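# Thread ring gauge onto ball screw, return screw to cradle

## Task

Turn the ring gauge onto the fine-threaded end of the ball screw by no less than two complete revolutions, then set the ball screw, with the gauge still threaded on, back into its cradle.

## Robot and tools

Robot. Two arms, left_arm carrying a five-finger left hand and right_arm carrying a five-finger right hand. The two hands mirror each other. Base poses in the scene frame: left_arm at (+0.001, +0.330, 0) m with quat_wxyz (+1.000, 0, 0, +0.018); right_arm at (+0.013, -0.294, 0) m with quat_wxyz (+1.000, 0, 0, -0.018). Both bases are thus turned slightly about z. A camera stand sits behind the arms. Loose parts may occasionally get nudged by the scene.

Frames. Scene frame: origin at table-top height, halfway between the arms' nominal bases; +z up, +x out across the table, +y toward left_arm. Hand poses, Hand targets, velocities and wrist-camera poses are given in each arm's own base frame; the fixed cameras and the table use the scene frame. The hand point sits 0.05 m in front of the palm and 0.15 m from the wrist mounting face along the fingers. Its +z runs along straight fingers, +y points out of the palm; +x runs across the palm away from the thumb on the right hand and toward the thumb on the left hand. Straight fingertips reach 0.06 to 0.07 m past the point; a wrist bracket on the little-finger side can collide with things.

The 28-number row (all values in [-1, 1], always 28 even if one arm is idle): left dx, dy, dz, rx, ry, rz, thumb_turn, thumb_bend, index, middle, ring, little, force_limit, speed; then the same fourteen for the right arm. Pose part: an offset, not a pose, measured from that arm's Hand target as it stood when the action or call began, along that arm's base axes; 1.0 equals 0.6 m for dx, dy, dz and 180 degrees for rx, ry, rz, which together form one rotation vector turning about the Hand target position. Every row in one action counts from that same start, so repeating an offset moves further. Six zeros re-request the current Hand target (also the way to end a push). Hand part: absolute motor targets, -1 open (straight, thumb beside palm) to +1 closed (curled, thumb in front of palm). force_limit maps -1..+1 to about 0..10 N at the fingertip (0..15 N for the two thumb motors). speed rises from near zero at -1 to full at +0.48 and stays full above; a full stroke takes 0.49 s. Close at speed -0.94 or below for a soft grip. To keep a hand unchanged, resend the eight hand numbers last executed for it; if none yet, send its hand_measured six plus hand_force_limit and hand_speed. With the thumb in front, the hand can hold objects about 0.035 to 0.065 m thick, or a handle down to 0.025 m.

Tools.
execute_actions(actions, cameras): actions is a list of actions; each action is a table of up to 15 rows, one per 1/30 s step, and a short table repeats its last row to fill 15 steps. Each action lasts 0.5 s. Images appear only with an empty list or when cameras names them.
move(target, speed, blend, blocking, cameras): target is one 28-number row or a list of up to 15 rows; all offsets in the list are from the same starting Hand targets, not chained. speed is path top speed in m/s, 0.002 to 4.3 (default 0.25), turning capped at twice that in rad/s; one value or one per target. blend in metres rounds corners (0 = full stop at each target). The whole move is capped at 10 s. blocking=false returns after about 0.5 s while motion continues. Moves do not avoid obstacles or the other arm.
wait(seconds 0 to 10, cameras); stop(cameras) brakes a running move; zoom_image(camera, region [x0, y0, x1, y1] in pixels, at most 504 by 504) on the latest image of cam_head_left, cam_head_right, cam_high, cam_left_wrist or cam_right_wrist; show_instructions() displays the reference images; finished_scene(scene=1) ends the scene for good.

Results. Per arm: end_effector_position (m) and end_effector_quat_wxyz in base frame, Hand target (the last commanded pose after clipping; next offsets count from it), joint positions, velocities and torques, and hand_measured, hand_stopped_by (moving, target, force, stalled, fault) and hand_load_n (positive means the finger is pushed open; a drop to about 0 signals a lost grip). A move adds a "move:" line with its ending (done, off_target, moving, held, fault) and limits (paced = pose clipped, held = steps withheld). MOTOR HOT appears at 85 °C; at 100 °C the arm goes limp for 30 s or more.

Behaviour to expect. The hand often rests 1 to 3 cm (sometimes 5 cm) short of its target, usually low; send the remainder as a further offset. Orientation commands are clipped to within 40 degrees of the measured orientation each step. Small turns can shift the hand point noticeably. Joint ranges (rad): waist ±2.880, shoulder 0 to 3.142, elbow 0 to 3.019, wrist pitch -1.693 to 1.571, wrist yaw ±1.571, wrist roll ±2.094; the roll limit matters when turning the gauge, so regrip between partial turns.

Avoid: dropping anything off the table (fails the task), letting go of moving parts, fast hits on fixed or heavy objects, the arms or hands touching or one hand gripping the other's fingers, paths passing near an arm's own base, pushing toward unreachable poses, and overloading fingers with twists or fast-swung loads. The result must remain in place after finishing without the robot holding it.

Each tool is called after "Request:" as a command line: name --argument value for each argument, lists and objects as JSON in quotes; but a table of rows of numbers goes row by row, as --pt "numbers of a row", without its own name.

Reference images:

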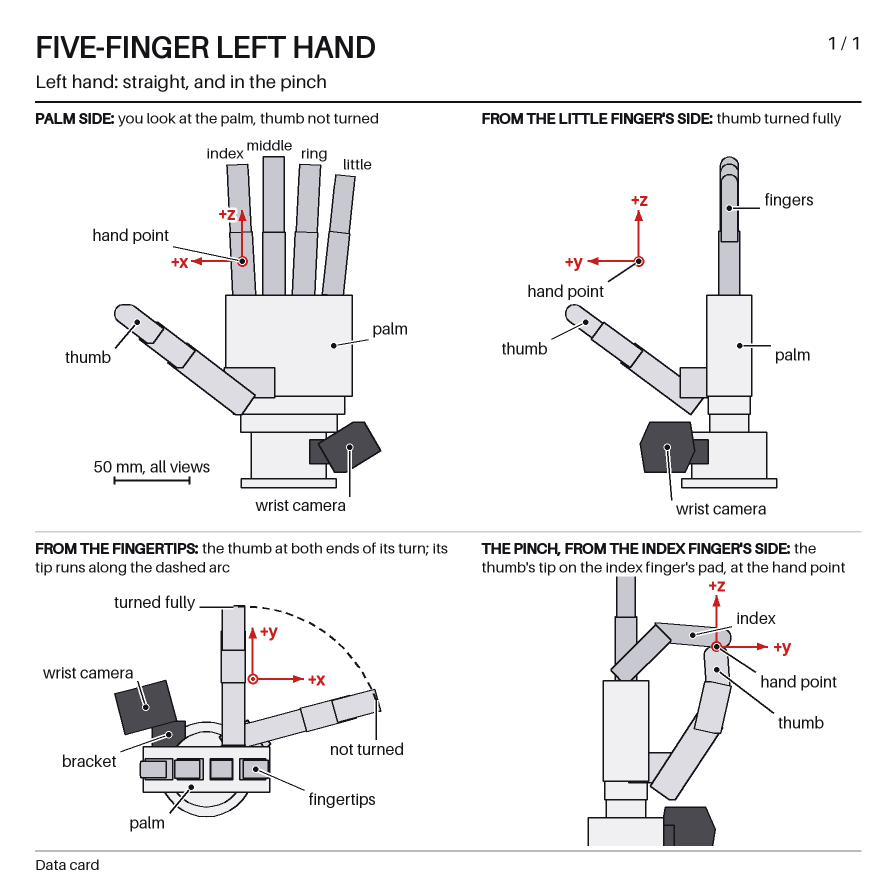

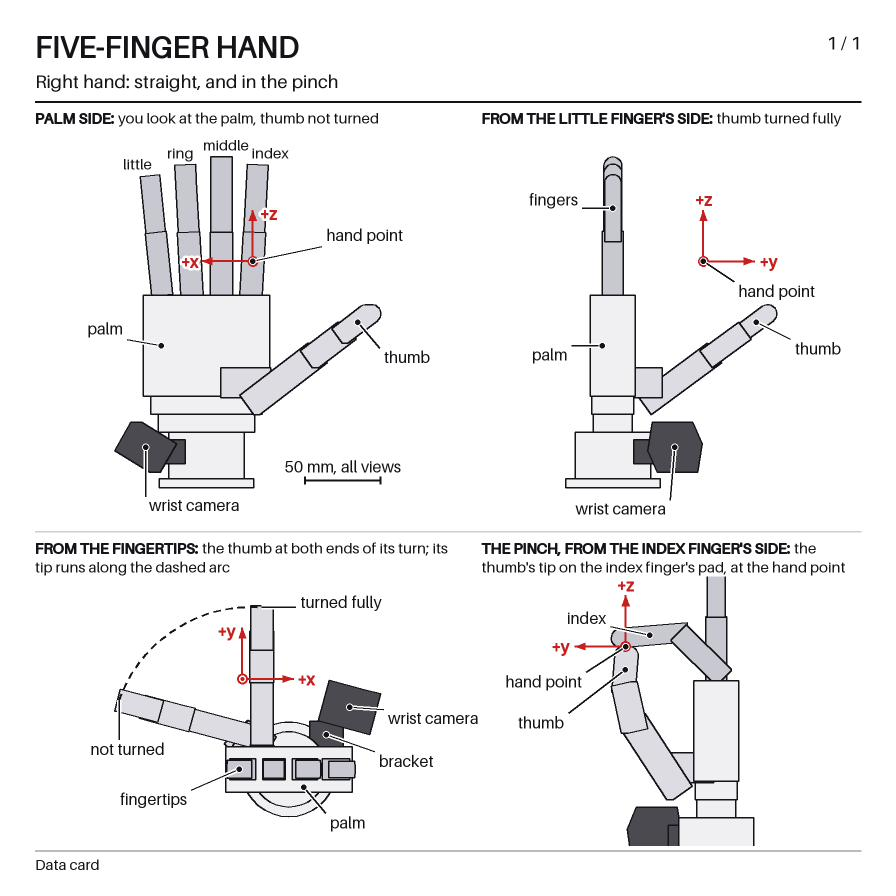

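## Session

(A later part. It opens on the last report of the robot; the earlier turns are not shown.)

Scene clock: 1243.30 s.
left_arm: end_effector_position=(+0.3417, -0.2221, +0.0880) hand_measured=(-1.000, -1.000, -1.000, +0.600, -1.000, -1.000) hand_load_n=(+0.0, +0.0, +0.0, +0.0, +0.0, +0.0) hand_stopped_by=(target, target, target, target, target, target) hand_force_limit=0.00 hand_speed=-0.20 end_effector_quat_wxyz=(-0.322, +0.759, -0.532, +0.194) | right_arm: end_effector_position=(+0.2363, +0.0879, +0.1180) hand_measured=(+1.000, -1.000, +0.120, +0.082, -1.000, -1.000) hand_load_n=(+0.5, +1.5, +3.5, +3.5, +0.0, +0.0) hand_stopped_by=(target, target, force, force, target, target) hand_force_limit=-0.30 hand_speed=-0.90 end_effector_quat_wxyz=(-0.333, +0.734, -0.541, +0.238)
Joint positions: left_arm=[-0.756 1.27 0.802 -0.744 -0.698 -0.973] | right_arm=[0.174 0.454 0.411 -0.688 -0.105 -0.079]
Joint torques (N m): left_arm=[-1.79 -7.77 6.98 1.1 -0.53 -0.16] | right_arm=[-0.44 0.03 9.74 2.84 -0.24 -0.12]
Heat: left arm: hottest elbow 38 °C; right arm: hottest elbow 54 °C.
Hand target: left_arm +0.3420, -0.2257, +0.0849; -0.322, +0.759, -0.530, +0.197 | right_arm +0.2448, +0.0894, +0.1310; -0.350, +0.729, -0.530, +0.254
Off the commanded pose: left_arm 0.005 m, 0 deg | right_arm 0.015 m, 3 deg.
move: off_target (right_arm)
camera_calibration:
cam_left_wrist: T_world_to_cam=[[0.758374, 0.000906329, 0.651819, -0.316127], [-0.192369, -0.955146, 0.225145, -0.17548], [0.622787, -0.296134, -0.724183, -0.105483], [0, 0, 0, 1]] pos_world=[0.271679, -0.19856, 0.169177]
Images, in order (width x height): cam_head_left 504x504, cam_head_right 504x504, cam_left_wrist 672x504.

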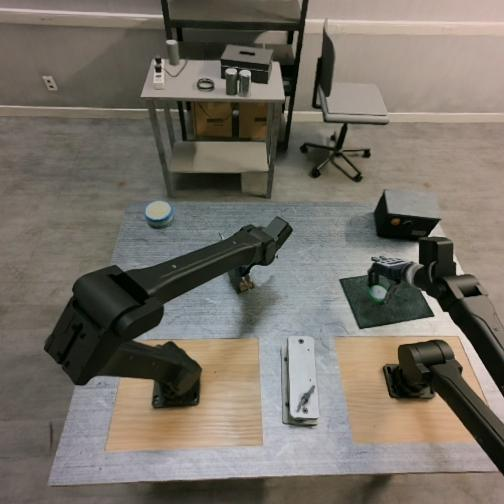

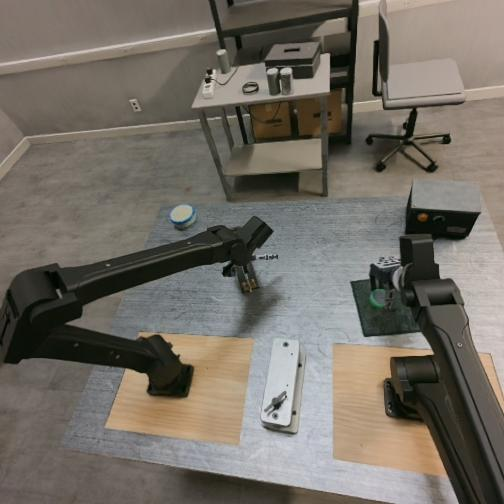

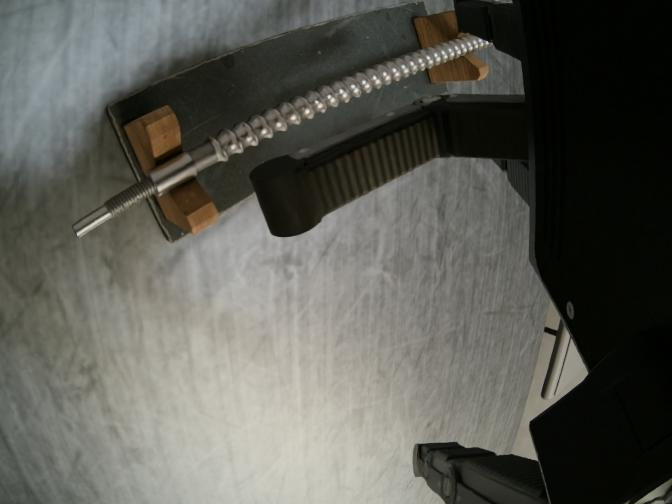

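Request:
move --target '[0,-0.005,-0.046,0,0,0,-1,-1,-1,0.6,-1,-1,0.0,-0.2, 0,0,0,0,0,0, 1,-1,0.25,0.25,-1,-1,-0.3,-0.9]' --speed 0.08 --cameras '["cam_left_wrist", "cam_head_left", "cam_high"]'

Request:
zoom_image --camera "cam_high" --region '[240, 110, 350, 230]'

Scene clock: 1300.70 s.
left_arm: end_effector_position=(+0.3423, -0.2257, +0.0610) hand_measured=(-1.000, -1.000, -1.000, +0.600, -1.000, -1.000) hand_load_n=(+0.0, +0.0, +0.0, +0.0, +0.0, +0.0) hand_stopped_by=(target, target, target, target, target, target) hand_force_limit=0.00 hand_speed=-0.20 end_effector_quat_wxyz=(-0.322, +0.759, -0.531, +0.195) | right_arm: end_effector_position=(+0.2363, +0.0879, +0.1180) hand_measured=(+1.000, -1.000, +0.120, +0.082, -1.000, -1.000) hand_load_n=(+0.5, +1.5, +3.5, +3.5, +0.0, +0.0) hand_stopped_by=(target, target, force, force, target, target) hand_force_limit=-0.30 hand_speed=-0.90 end_effector_quat_wxyz=(-0.333, +0.734, -0.541, +0.238)
Joint positions: left_arm=[-0.763 1.32 0.765 -0.661 -0.7 -0.981] | right_arm=[0.174 0.454 0.411 -0.688 -0.105 -0.079]
Joint torques (N m): left_arm=[-1.96 -8.23 6.58 1.16 -0.55 -0.18] | right_arm=[-0.26 0.09 9.7 2.88 -0.24 -0.12]
Heat: left arm: hottest elbow 37 °C; right arm: hottest elbow 44 °C.
Hand target: left_arm +0.3419, -0.2288, +0.0574; -0.322, +0.759, -0.531, +0.197 | right_arm +0.2448, +0.0894, +0.1310; -0.350, +0.729, -0.530, +0.254
Off the commanded pose: left_arm 0.005 m, 0 deg | right_arm 0.016 m, 3 deg.
move: off_target (right_arm)
camera_calibration:
cam_left_wrist: T_world_to_cam=[[0.757571, 0.00166412, 0.652751, -0.298607], [-0.19262, -0.954897, 0.225986, -0.172535], [0.623685, -0.296933, -0.723082, -0.126988], [0, 0, 0, 1]] pos_world=[0.272183, -0.201963, 0.142084]
Images, in order (width x height): cam_head_left 504x504, cam_high 504x504, cam_left_wrist 672x504.

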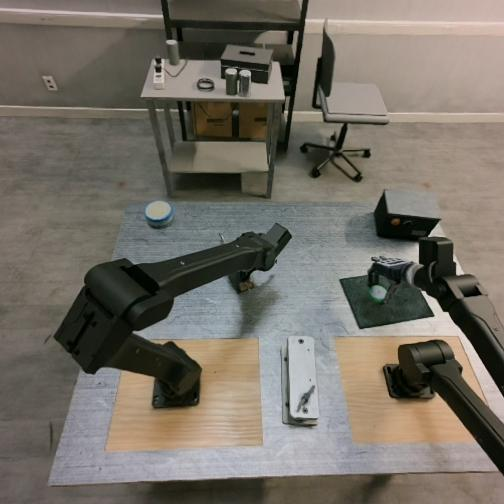

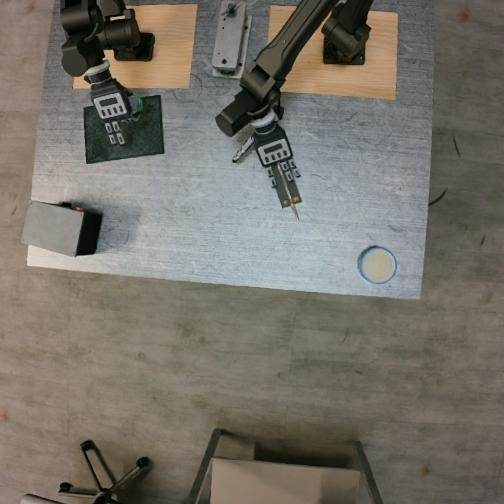

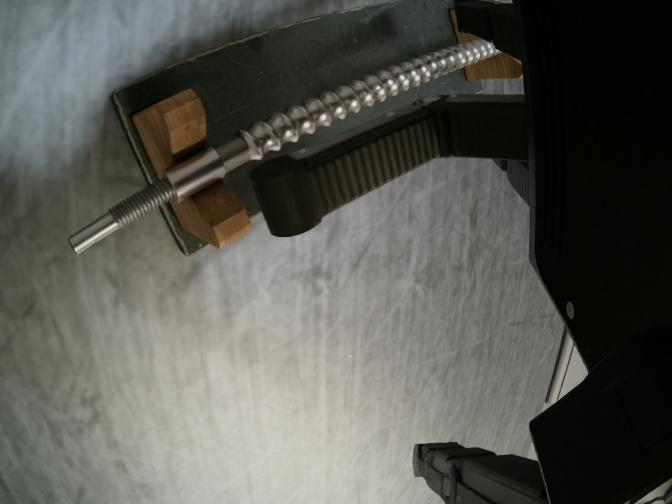

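Scaled by 4.200 from the camera's 504x504 image, which has a finer 720x720 frame.

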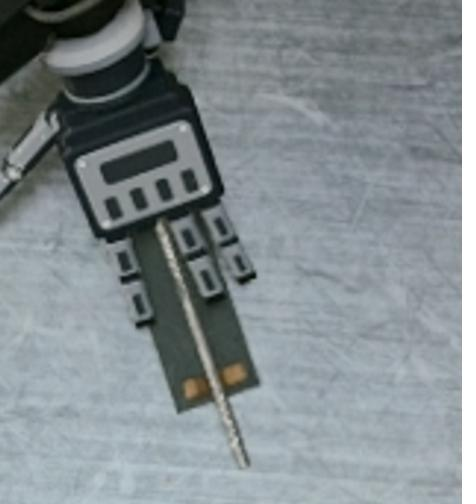

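Request:
move --pt "-0.006 0.0155 -0.006 0 0 0 -1 -1 -1 0.6 -1 -1 0.0 -0.2 0 0 0 0 0 0 1 -1 0.25 0.25 -1 -1 -0.3 -0.9" --pt "0.064 0.043 -0.006 0 0 0 -1 -1 -1 0.6 -1 -1 0.0 -0.2 0 0 0 0 0 0 1 -1 0.25 0.25 -1 -1 -0.3 -0.9" --speed 0.05 --cameras '["cam_left_wrist", "cam_high"]'

Request:
zoom_image --camera "cam_high" --region '[240, 110, 350, 230]'

Scene clock: 1329.87 s.
left_arm: end_effector_position=(+0.3660, -0.1958, +0.0451) hand_measured=(-1.000, -1.000, -1.000, +0.600, -1.000, -1.000) hand_load_n=(+0.0, +0.0, +0.0, +0.0, +0.0, +0.0) hand_stopped_by=(target, target, target, target, target, target) hand_force_limit=0.00 hand_speed=-0.20 end_effector_quat_wxyz=(-0.321, +0.759, -0.535, +0.185) | right_arm: end_effector_position=(+0.2363, +0.0879, +0.1180) hand_measured=(+1.000, -1.000, +0.120, +0.082, -1.000, -1.000) hand_load_n=(+0.5, +1.5, +3.5, +3.5, +0.0, +0.0) hand_stopped_by=(target, target, force, force, target, target) hand_force_limit=-0.30 hand_speed=-0.90 end_effector_quat_wxyz=(-0.333, +0.734, -0.541, +0.238)
Joint positions: left_arm=[-0.65 1.344 0.737 -0.546 -0.654 -0.849] | right_arm=[0.174 0.454 0.411 -0.688 -0.105 -0.079]
Joint torques (N m): left_arm=[-0.91 -8.29 9.09 1.26 -0.34 0.01] | right_arm=[-0.32 0.15 9.73 2.88 -0.26 -0.11]
Heat: left arm: hottest elbow 35 °C; right arm: hottest elbow 42 °C.
Hand target: left_arm +0.3803, -0.2030, +0.0538; -0.322, +0.759, -0.531, +0.197 | right_arm +0.2448, +0.0894, +0.1310; -0.350, +0.729, -0.530, +0.254
Off the commanded pose: left_arm 0.018 m, 1 deg | right_arm 0.016 m, 3 deg.
move: off_target (left_arm, right_arm)
camera_calibration:
cam_left_wrist: T_world_to_cam=[[0.769164, -0.00520822, 0.639031, -0.311273], [-0.188605, -0.957275, 0.21921, -0.137438], [0.610586, -0.289133, -0.737283, -0.137454], [0, 0, 0, 1]] pos_world=[0.297426, -0.172929, 0.127698]
Images, in order (width x height): cam_high 504x504, cam_left_wrist 672x504.

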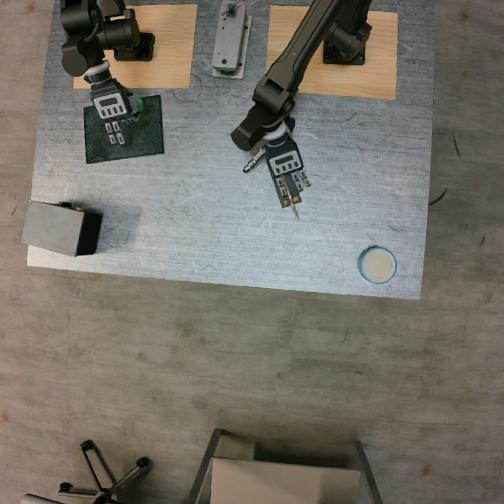

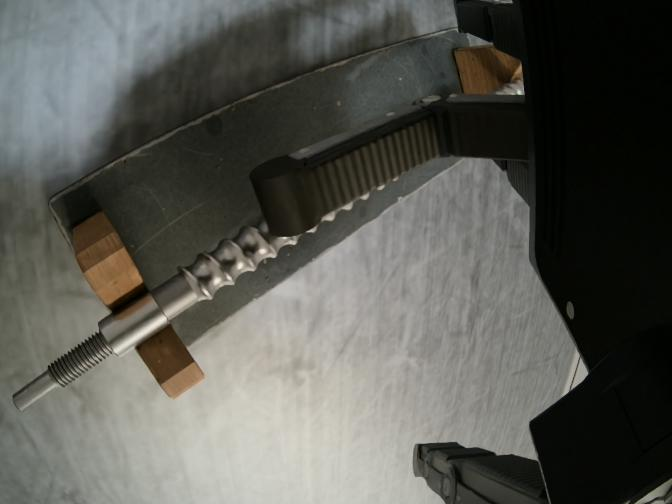

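Scaled by 4.200 from the camera's 504x504 image, which has a finer 720x720 frame.

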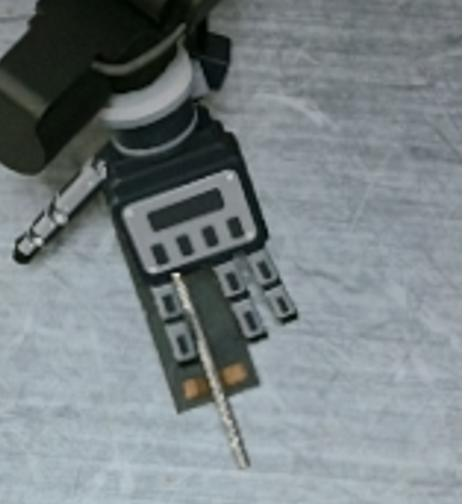

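Request:
move --target '[0.0,-0.015,0.025,0,0,0,-1,-1,-1,0.6,-1,-1,0.0,-0.2, 0,0,0,0,0,0, 1,-1,0.25,0.25,-1,-1,-0.3,-0.9]' --speed 0.05 --cameras '["cam_left_wrist", "cam_high"]'

Request:
zoom_image --camera "cam_high" --region '[240, 110, 350, 230]'

Scene clock: 1339.70 s.
left_arm: end_effector_position=(+0.3633, -0.1956, +0.0483) hand_measured=(-1.000, -1.000, -1.000, +0.600, -1.000, -1.000) hand_load_n=(+0.0, +0.0, +0.0, +0.0, +0.0, +0.0) hand_stopped_by=(target, target, target, target, target, target) hand_force_limit=0.00 hand_speed=-0.20 end_effector_quat_wxyz=(-0.323, +0.758, -0.540, +0.175) | right_arm: end_effector_position=(+0.2363, +0.0879, +0.1180) hand_measured=(+1.000, -1.000, +0.120, +0.082, -1.000, -1.000) hand_load_n=(+1.0, +1.0, +3.5, +3.5, +0.0, +0.0) hand_stopped_by=(target, target, force, force, target, target) hand_force_limit=-0.30 hand_speed=-0.90 end_effector_quat_wxyz=(-0.333, +0.734, -0.541, +0.238)
Joint positions: left_arm=[-0.656 1.344 0.753 -0.588 -0.658 -0.853] | right_arm=[0.174 0.454 0.411 -0.688 -0.105 -0.079]
Joint torques (N m): left_arm=[-1.9 -9.05 10.74 0.54 -0.53 -0.17] | right_arm=[-0.26 0.21 9.72 2.89 -0.24 -0.11]
Heat: left arm: hottest elbow 35 °C; right arm: hottest elbow 42 °C.
Hand target: left_arm +0.3803, -0.2119, +0.0687; -0.322, +0.759, -0.531, +0.197 | right_arm +0.2448, +0.0894, +0.1310; -0.350, +0.729, -0.530, +0.254
Off the commanded pose: left_arm 0.031 m, 3 deg | right_arm 0.016 m, 3 deg.
move: off_target (left_arm, right_arm)
camera_calibration:
cam_left_wrist: T_world_to_cam=[[0.77967, -0.0155493, 0.625998, -0.316367], [-0.185798, -0.960417, 0.207552, -0.139547], [0.597992, -0.278131, -0.751697, -0.125982], [0, 0, 0, 1]] pos_world=[0.29607, -0.173982, 0.132308]
Images, in order (width x height): cam_high 504x504, cam_left_wrist 672x504.

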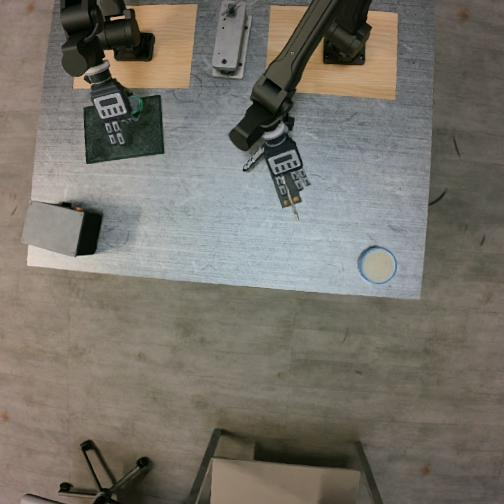

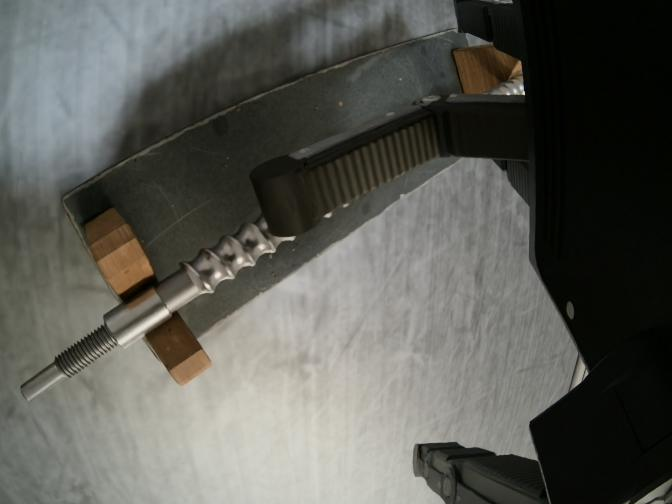

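Scaled by 4.200 from the camera's 504x504 image, which has a finer 720x720 frame.

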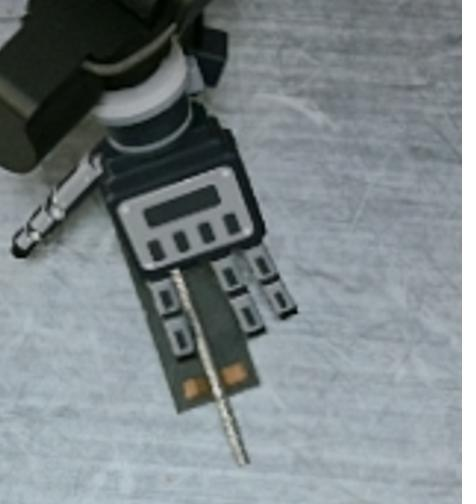

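Request:
move --pt "-0.02 0.0132 0.102 0 0 0 -1 -1 -1 0.6 -1 -1 0.0 -0.2 0 0 0 0 0 0 1 -1 0.25 0.25 -1 -1 -0.3 -0.9" --pt "-0.0138 0.0165 -0.0145 0 0 0 -1 -1 -1 0.6 -1 -1 0.0 -0.2 0 0 0 0 0 0 1 -1 0.25 0.25 -1 -1 -0.3 -0.9" --speed 0.1 --cameras '["cam_left_wrist", "cam_high"]'

Request:
zoom_image --camera "cam_high" --region '[240, 110, 350, 230]'

Scene clock: 1357.10 s.
left_arm: end_effector_position=(+0.3704, -0.2025, +0.0633) hand_measured=(-1.000, -1.000, -1.000, +0.600, -1.000, -1.000) hand_load_n=(-0.5, +0.0, +0.0, +0.0, +0.0, +0.0) hand_stopped_by=(target, target, target, target, target, target) hand_force_limit=0.00 hand_speed=-0.20 end_effector_quat_wxyz=(-0.322, +0.759, -0.531, +0.197) | right_arm: end_effector_position=(+0.2363, +0.0879, +0.1180) hand_measured=(+1.000, -1.000, +0.120, +0.082, -1.000, -1.000) hand_load_n=(+0.5, +1.5, +4.0, +3.5, +0.0, +0.0) hand_stopped_by=(target, target, force, force, target, target) hand_force_limit=-0.30 hand_speed=-0.90 end_effector_quat_wxyz=(-0.333, +0.734, -0.541, +0.238)
Joint positions: left_arm=[-0.659 1.319 0.763 -0.576 -0.659 -0.857] | right_arm=[0.174 0.454 0.411 -0.688 -0.105 -0.079]
Joint torques (N m): left_arm=[-1.14 -8.23 6.74 1.26 -0.35 -0.06] | right_arm=[-0.21 0.15 9.74 2.89 -0.24 -0.11]
Heat: left arm: hottest elbow 36 °C; right arm: hottest elbow 42 °C.
Hand target: left_arm +0.3720, -0.2020, +0.0600; -0.322, +0.759, -0.531, +0.197 | right_arm +0.2448, +0.0894, +0.1310; -0.350, +0.729, -0.530, +0.254
Off the commanded pose: left_arm 0.004 m, 0 deg | right_arm 0.016 m, 3 deg.
move: off_target (right_arm)
camera_calibration:
cam_left_wrist: T_world_to_cam=[[0.755155, 0.00363603, 0.655536, -0.320293], [-0.19394, -0.953982, 0.228704, -0.145017], [0.626201, -0.299842, -0.719699, -0.13773], [0, 0, 0, 1]] pos_world=[0.299993, -0.178476, 0.144005]
Images, in order (width x height): cam_high 504x504, cam_left_wrist 672x504.

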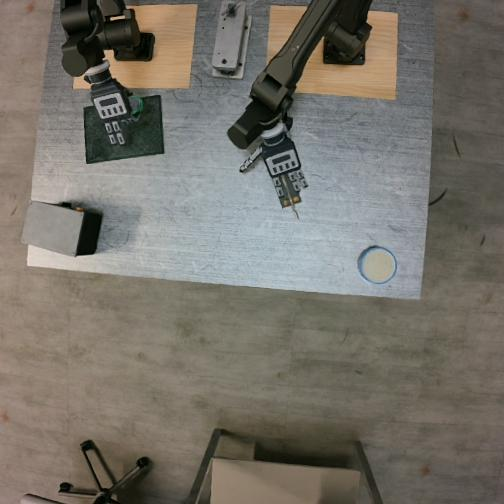

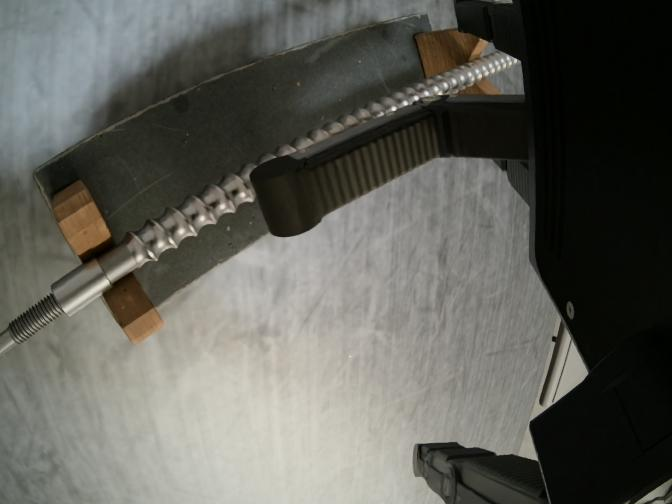

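Scaled by 4.200 from the camera's 504x504 image, which has a finer 720x720 frame.

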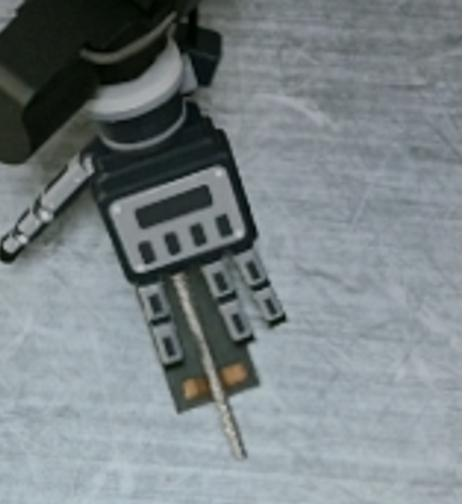

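Request:
move --target '[0.105,0.0413,0.022,0,0,0,-1,-1,-1,0.6,-1,-1,0.0,-0.2, 0,0,0,0,0,0, 1,-1,0.25,0.25,-1,-1,-0.3,-0.9]' --speed 0.05 --cameras '["cam_left_wrist", "cam_high"]'

Request:
zoom_image --camera "cam_high" --region '[240, 110, 350, 230]'

Scene clock: 1365.93 s.
left_arm: end_effector_position=(+0.4100, -0.1721, +0.0615) hand_measured=(-1.000, -1.000, -1.000, +0.600, -1.000, -1.000) hand_load_n=(+0.0, +0.0, -0.5, +0.5, +0.0, +0.0) hand_stopped_by=(target, target, target, target, target, target) hand_force_limit=0.00 hand_speed=-0.20 end_effector_quat_wxyz=(-0.318, +0.757, -0.541, +0.182) | right_arm: end_effector_position=(+0.2363, +0.0879, +0.1180) hand_measured=(+1.000, -1.000, +0.120, +0.082, -1.000, -1.000) hand_load_n=(+0.5, +1.5, +4.0, +3.5, +0.0, +0.0) hand_stopped_by=(target, target, force, force, target, target) hand_force_limit=-0.30 hand_speed=-0.90 end_effector_quat_wxyz=(-0.333, +0.734, -0.541, +0.238)
Joint positions: left_arm=[-0.523 1.369 0.808 -0.514 -0.588 -0.699] | right_arm=[0.174 0.454 0.411 -0.688 -0.105 -0.079]
Joint torques (N m): left_arm=[-0.03 -7.71 10.81 1.52 -0.35 -0.03] | right_arm=[-0.26 0.32 9.8 2.84 -0.24 -0.11]
Heat: left arm: hottest elbow 36 °C; right arm: hottest elbow 42 °C.
Hand target: left_arm +0.4350, -0.1772, +0.0733; -0.322, +0.759, -0.531, +0.197 | right_arm +0.2448, +0.0894, +0.1310; -0.350, +0.729, -0.530, +0.254
Off the commanded pose: left_arm 0.028 m, 2 deg | right_arm 0.016 m, 3 deg.
move: off_target (left_arm, right_arm)
camera_calibration:
cam_left_wrist: T_world_to_cam=[[0.776076, -0.0139291, 0.630486, -0.359118], [-0.196377, -0.955387, 0.220616, -0.106619], [0.599285, -0.295028, -0.744188, -0.141337], [0, 0, 0, 1]] pos_world=[0.342467, -0.148563, 0.144759]
Images, in order (width x height): cam_high 504x504, cam_left_wrist 672x504.

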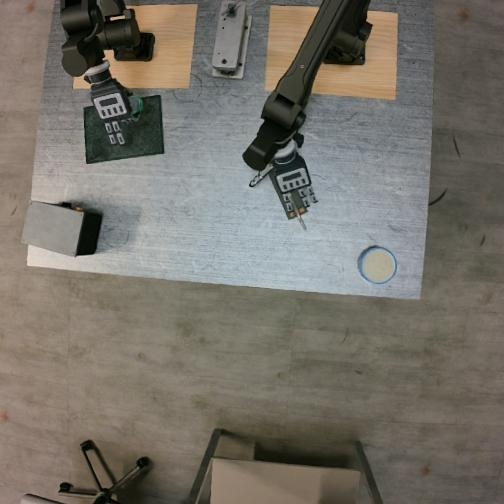

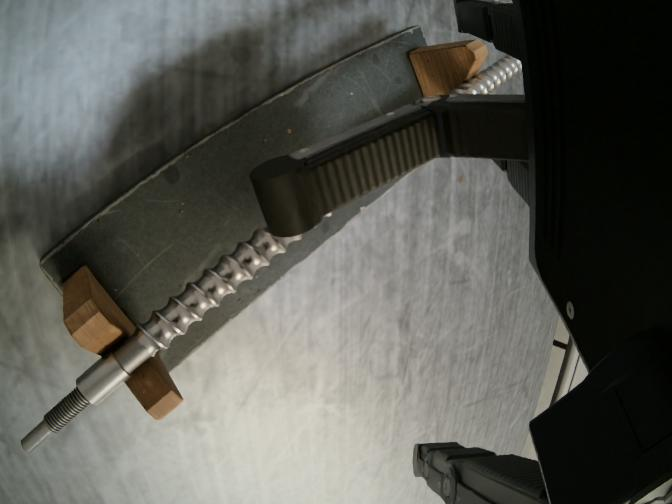

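Scaled by 4.200 from the camera's 504x504 image, which has a finer 720x720 frame.

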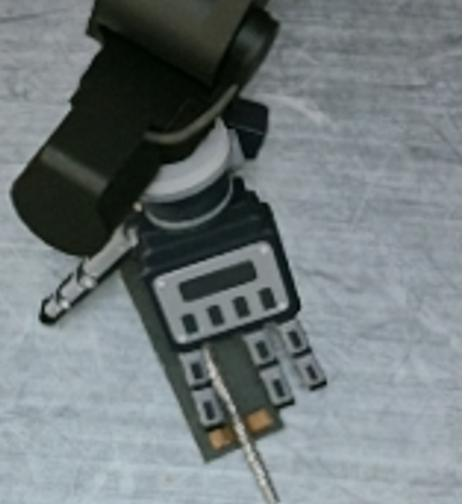

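Request:
move --target '[0.125,0.043,0.003,0,0,0,-1,-1,-1,0.6,-1,-1,0.0,-0.2, 0,0,0,0,0,0, 1,-1,0.25,0.25,-1,-1,-0.3,-0.9]' --speed 0.05 --cameras '["cam_left_wrist", "cam_high", "cam_head_right"]'

Request:
zoom_image --camera "cam_high" --region '[240, 130, 350, 250]'

Scene clock: 1378.67 s.
left_arm: end_effector_position=(+0.4825, -0.1493, +0.0633) hand_measured=(-1.000, -1.000, -1.000, +0.600, -1.000, -1.000) hand_load_n=(+0.0, +0.0, -0.5, +0.0, +0.0, +0.0) hand_stopped_by=(target, target, target, target, target, target) hand_force_limit=0.00 hand_speed=-0.20 end_effector_quat_wxyz=(-0.315, +0.758, -0.541, +0.181) | right_arm: end_effector_position=(+0.2363, +0.0879, +0.1180) hand_measured=(+1.000, -1.000, +0.120, +0.082, -1.000, -1.000) hand_load_n=(+0.5, +1.5, +3.5, +3.5, +0.0, +0.0) hand_stopped_by=(target, target, force, force, target, target) hand_force_limit=-0.30 hand_speed=-0.90 end_effector_quat_wxyz=(-0.333, +0.734, -0.541, +0.238)
Joint positions: left_arm=[-0.389 1.5 0.945 -0.454 -0.517 -0.567] | right_arm=[0.174 0.454 0.411 -0.688 -0.105 -0.079]
Joint torques (N m): left_arm=[-0.09 -10.17 11.23 1.59 -0.28 -0.01] | right_arm=[-0.32 0.38 9.74 2.89 -0.24 -0.11]
Heat: left arm: hottest elbow 38 °C; right arm: hottest elbow 42 °C.
Hand target: left_arm +0.5101, -0.1514, +0.0751; -0.322, +0.759, -0.530, +0.197 | right_arm +0.2448, +0.0894, +0.1310; -0.350, +0.729, -0.530, +0.254
Off the commanded pose: left_arm 0.030 m, 2 deg | right_arm 0.016 m, 3 deg.
move: off_target (left_arm, right_arm)
camera_calibration:
cam_left_wrist: T_world_to_cam=[[0.779526, -0.0113439, 0.626268, -0.417245], [-0.194242, -0.954924, 0.224479, -0.0721754], [0.595491, -0.296634, -0.746591, -0.175011], [0, 0, 0, 1]] pos_world=[0.415451, -0.125569, 0.146847]
Images, in order (width x height): cam_head_right 504x504, cam_high 504x504, cam_left_wrist 672x504.

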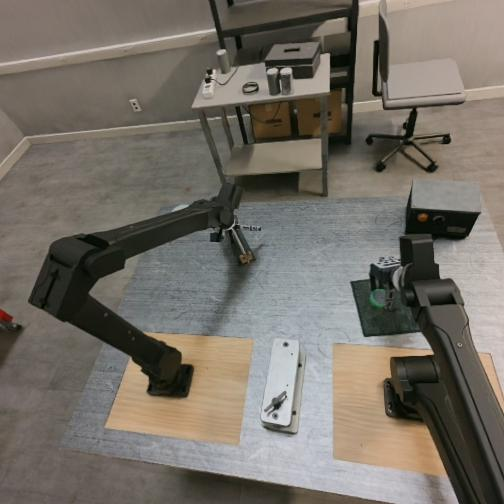

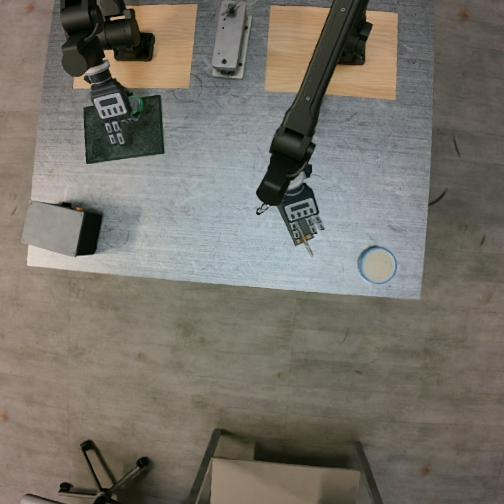

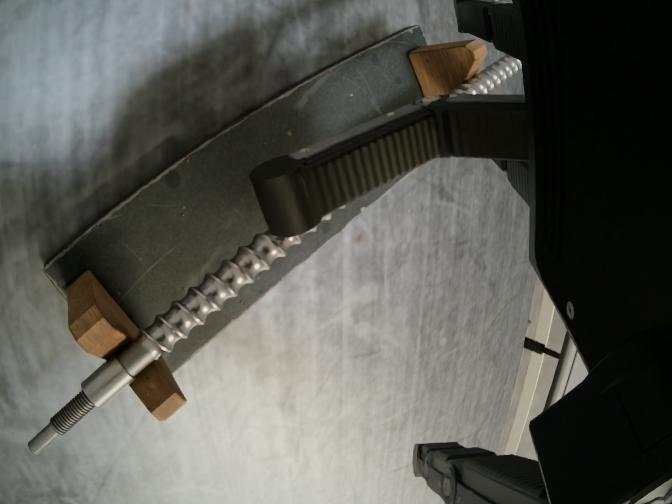

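Scaled by 4.200 from the camera's 504x504 image, which has a finer 720x720 frame.

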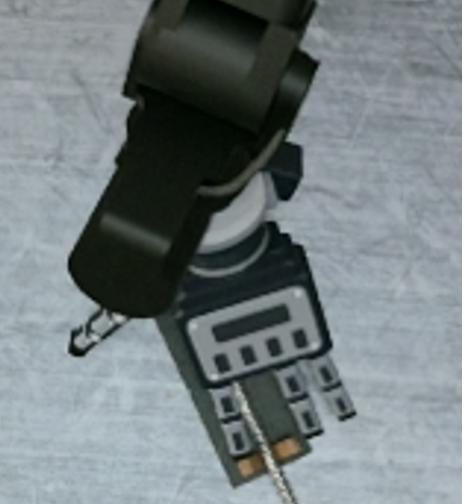

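Request:
move --pt "-0.1 -0.0227 0.292 0 0 0 -1 -1 -1 0.6 -1 -1 0.0 -0.2 0 0 0 0 0 0 1 -1 0.25 0.25 -1 -1 -0.3 -0.9" --pt "-0.0585 -0.0445 0.167 0.0846 0.2551 -0.4405 -1 -1 -1 0.6 -1 -1 0.0 -0.2 0 0 0 0 0 0 1 -1 0.25 0.25 -1 -1 -0.3 -0.9" --speed 0.2 --blend 0.03 --cameras '["cam_left_wrist", "cam_high", "cam_head_right", "cam_head_left"]'

Scene clock: 1500.83 s.
left_arm: end_effector_position=(+0.4604, -0.1695, +0.1632) hand_measured=(-1.000, -1.000, -1.000, +0.600, -1.000, -1.000) hand_load_n=(+0.0, +0.0, -0.5, +0.0, +0.0, +0.0) hand_stopped_by=(target, target, target, target, target, target) hand_force_limit=0.00 hand_speed=-0.20 end_effector_quat_wxyz=(-0.014, -0.234, +0.972, +0.012) | right_arm: end_effector_position=(+0.2363, +0.0879, +0.1180) hand_measured=(+1.000, -1.000, +0.120, +0.082, -1.000, -1.000) hand_load_n=(+0.5, +1.5, +3.5, +3.5, -0.5, +0.0) hand_stopped_by=(target, target, force, force, target, target) hand_force_limit=-0.30 hand_speed=-0.90 end_effector_quat_wxyz=(-0.333, +0.734, -0.541, +0.238)
Joint positions: left_arm=[-0.386 1.837 1.708 -1.478 -0.003 0.712] | right_arm=[0.174 0.454 0.411 -0.688 -0.105 -0.079]
Joint torques (N m): left_arm=[-1.79 -17.61 11.74 -0.24 0.14 -0.03] | right_arm=[-0.32 0.15 9.76 2.86 -0.25 -0.12]
Heat: left arm: hottest elbow 40 °C; right arm: hottest elbow 42 °C.
Hand target: left_arm +0.4749, -0.1781, +0.1753; +0.000, -0.227, +0.974, +0.001 | right_arm +0.2448, +0.0894, +0.1310; -0.350, +0.729, -0.530, +0.254
Off the commanded pose: left_arm 0.021 m, 2 deg | right_arm 0.016 m, 3 deg.
move: off_target (left_arm, right_arm)
camera_calibration:
cam_left_wrist: T_world_to_cam=[[0.227762, -0.97295, -0.0386354, -0.26336], [-0.790069, -0.207851, 0.576706, 0.225245], [-0.569136, -0.100827, -0.816038, 0.487533], [0, 0, 0, 1]] pos_world=[0.515415, -0.160262, 0.257771]
Images, in order (width x height): cam_head_left 504x504, cam_head_right 504x504, cam_high 504x504, cam_left_wrist 672x504.

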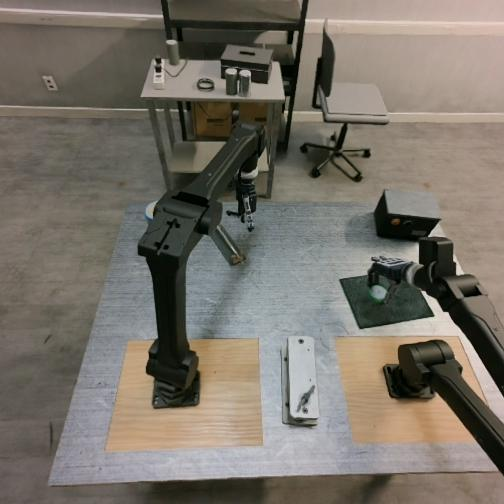

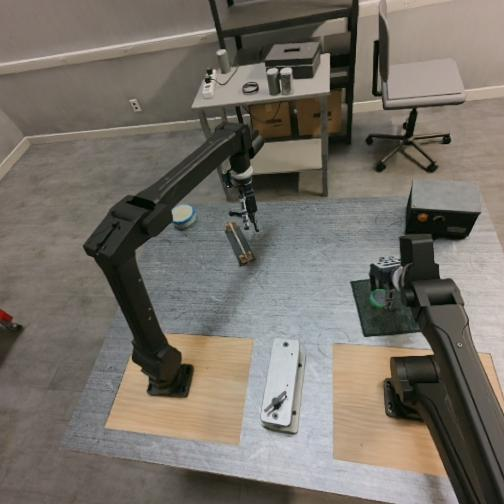

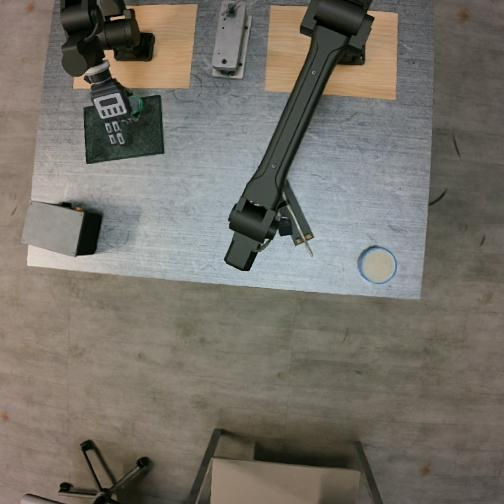

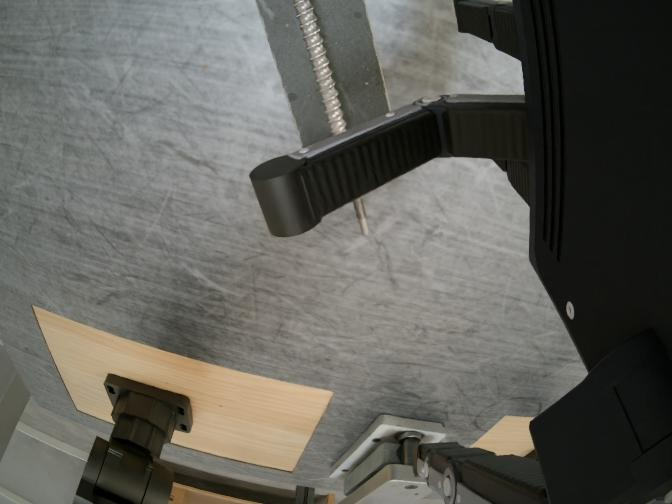

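Request:
move --target '[0,0,0,0,0,0,-1,-1,-1,-1,-1,-1,0.0,-0.2, 0,0,0,0,0,0, 1,-1,0.25,0.25,-1,-1,-0.3,-0.9]' --speed 0.1 --cameras '["cam_left_wrist"]'

Request:
zoom_image --camera "cam_left_wrist" --region '[250, 0, 500, 280]'

Request:
zoom_image --camera "cam_head_right" --region '[205, 210, 275, 280]'

Request:
zoom_image --camera "cam_head_left" --region '[195, 210, 265, 280]'

Scene clock: 1507.37 s.
left_arm: end_effector_position=(+0.4604, -0.1695, +0.1632) hand_measured=(-1.000, -1.000, -1.000, -1.000, -1.000, -1.000) hand_load_n=(+0.0, +0.0, +0.0, +0.0, +0.0, +0.0) hand_stopped_by=(target, target, target, target, target, target) hand_force_limit=0.00 hand_speed=-0.20 end_effector_quat_wxyz=(-0.014, -0.234, +0.972, +0.012) | right_arm: end_effector_position=(+0.2363, +0.0879, +0.1180) hand_measured=(+1.000, -1.000, +0.120, +0.082, -1.000, -1.000) hand_load_n=(+0.5, +1.5, +3.5, +3.5, +0.0, +0.0) hand_stopped_by=(target, target, force, force, target, target) hand_force_limit=-0.30 hand_speed=-0.90 end_effector_quat_wxyz=(-0.333, +0.734, -0.541, +0.238)
Joint positions: left_arm=[-0.386 1.837 1.708 -1.478 -0.002 0.713] | right_arm=[0.174 0.454 0.411 -0.688 -0.105 -0.079]
Joint torques (N m): left_arm=[-1.96 -17.67 11.84 -0.1 0.12 -0.02] | right_arm=[-0.26 0.09 9.76 2.85 -0.25 -0.11]
Heat: left arm: hottest elbow 40 °C; right arm: hottest elbow 42 °C.
Hand target: left_arm +0.4749, -0.1781, +0.1753; +0.000, -0.227, +0.974, +0.001 | right_arm +0.2448, +0.0894, +0.1310; -0.350, +0.729, -0.530, +0.254
Off the commanded pose: left_arm 0.021 m, 2 deg | right_arm 0.016 m, 3 deg.
move: off_target (left_arm, right_arm)
camera_calibration:
cam_left_wrist: T_world_to_cam=[[0.226606, -0.973235, -0.0382456, -0.262907], [-0.790176, -0.206657, 0.576987, 0.225417], [-0.569448, -0.100528, -0.815857, 0.487695], [0, 0, 0, 1]] pos_world=[0.515412, -0.160259, 0.257772]
Images, in order (width x height): cam_left_wrist 672x504.

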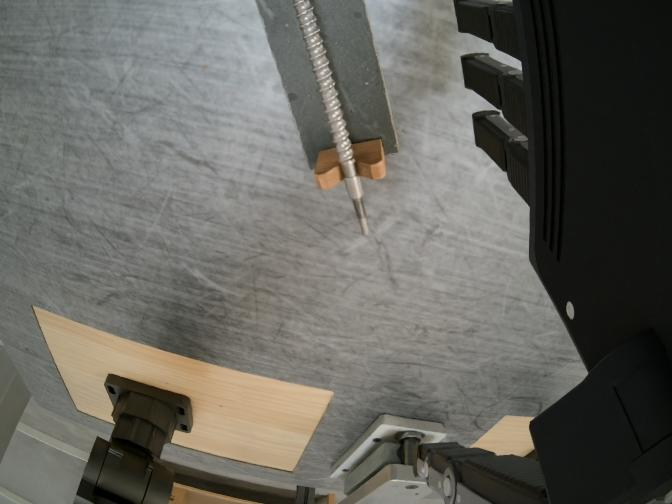

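Scaled by 1.800 from the camera's 672x504 image, which has a finer 960x720 frame.

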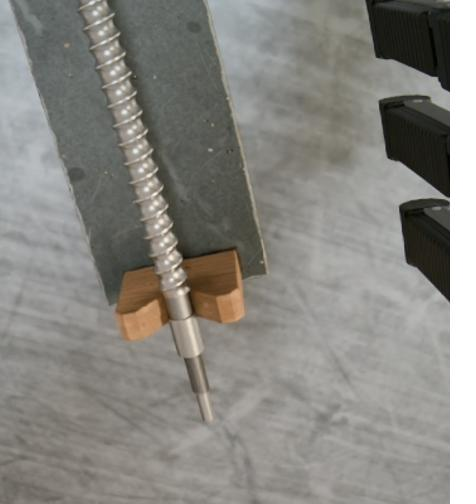

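This scene's latest camera images include none from cam_head_right. They are from: cam_left_wrist. cam_head_right's image comes with the result of a call that names it in "cameras".

This scene's latest camera images include none from cam_head_left. They are from: cam_left_wrist. cam_head_left's image comes with the result of a call that names it in "cameras".

Request:
wait --seconds 0 --cameras '["cam_head_left", "cam_head_right", "cam_right_wrist"]'

Request:
zoom_image --camera "cam_head_right" --region '[205, 210, 275, 280]'

Request:
zoom_image --camera "cam_head_left" --region '[195, 210, 265, 280]'

Scene clock: 1517.50 s.
left_arm: end_effector_position=(+0.4604, -0.1695, +0.1632) hand_measured=(-1.000, -1.000, -1.000, -1.000, -1.000, -1.000) hand_load_n=(+0.0, +0.0, +0.0, +0.0, +0.0, +0.0) hand_stopped_by=(target, target, target, target, target, target) hand_force_limit=0.00 hand_speed=-0.20 end_effector_quat_wxyz=(-0.014, -0.234, +0.972, +0.012) | right_arm: end_effector_position=(+0.2363, +0.0879, +0.1180) hand_measured=(+1.000, -1.000, +0.120, +0.082, -1.000, -1.000) hand_load_n=(+1.0, +1.0, +3.5, +4.0, +0.0, +0.0) hand_stopped_by=(target, target, force, force, target, target) hand_force_limit=-0.30 hand_speed=-0.90 end_effector_quat_wxyz=(-0.333, +0.734, -0.541, +0.238)
Joint positions: left_arm=[-0.386 1.837 1.708 -1.478 -0.002 0.713] | right_arm=[0.174 0.454 0.411 -0.688 -0.105 -0.079]
Joint torques (N m): left_arm=[-1.73 -17.38 11.74 -0.17 0.11 -0.02] | right_arm=[-0.26 0.26 9.73 2.85 -0.25 -0.11]
Heat: left arm: hottest elbow 40 °C; right arm: hottest elbow 42 °C.
Hand target: left_arm +0.4749, -0.1781, +0.1753; +0.000, -0.227, +0.974, +0.001 | right_arm +0.2448, +0.0894, +0.1310; -0.350, +0.729, -0.530, +0.254
Off the commanded pose: left_arm 0.021 m, 2 deg | right_arm 0.016 m, 3 deg.
camera_calibration:
cam_right_wrist: T_world_to_cam=[[-0.535756, -0.428735, -0.727428, 0.253109], [-0.765872, 0.60949, 0.204846, 0.102618], [0.355535, 0.666864, -0.654894, 0.0515953], [0, 0, 0, 1]] pos_world=[0.195853, 0.0115649, 0.196887]
Images, in order (width x height): cam_head_left 504x504, cam_head_right 504x504, cam_right_wrist 672x504.

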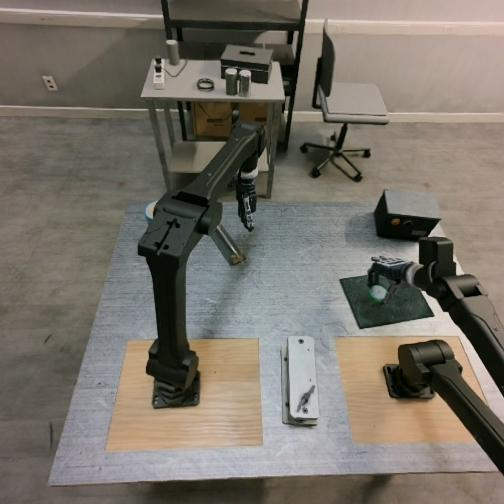

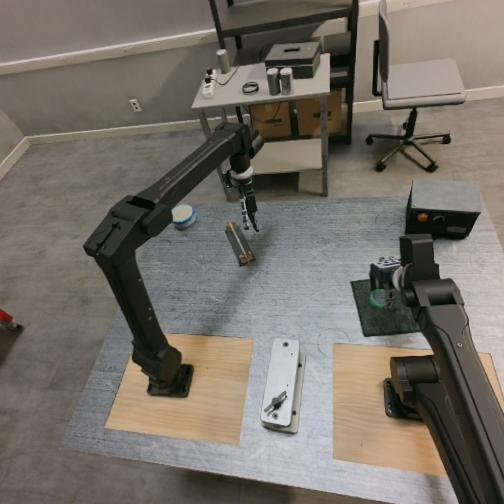

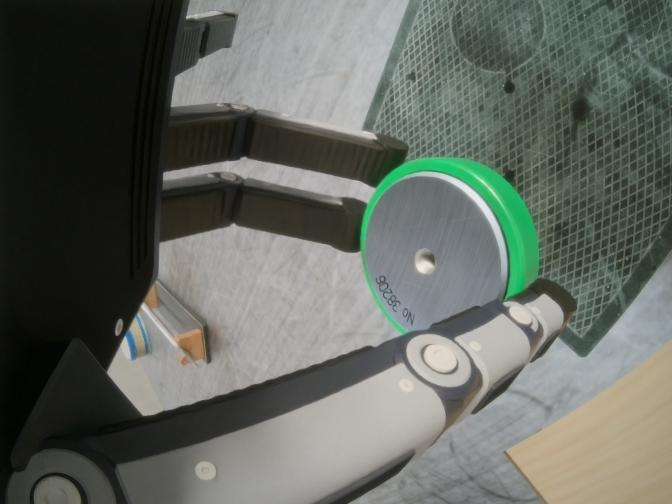

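Scaled by 7.200 from the camera's 504x504 image, which has a finer 720x720 frame.

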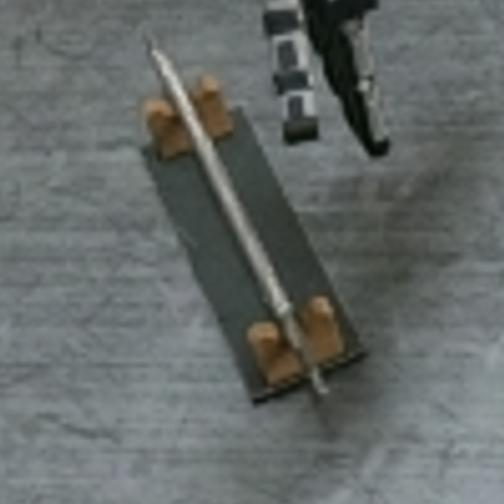

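Scaled by 7.200 from the camera's 504x504 image, which has a finer 720x720 frame.

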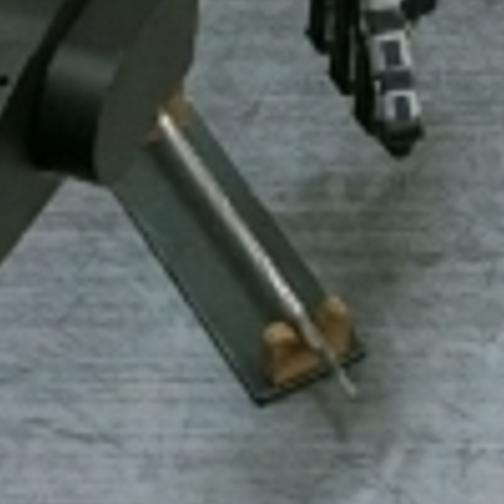

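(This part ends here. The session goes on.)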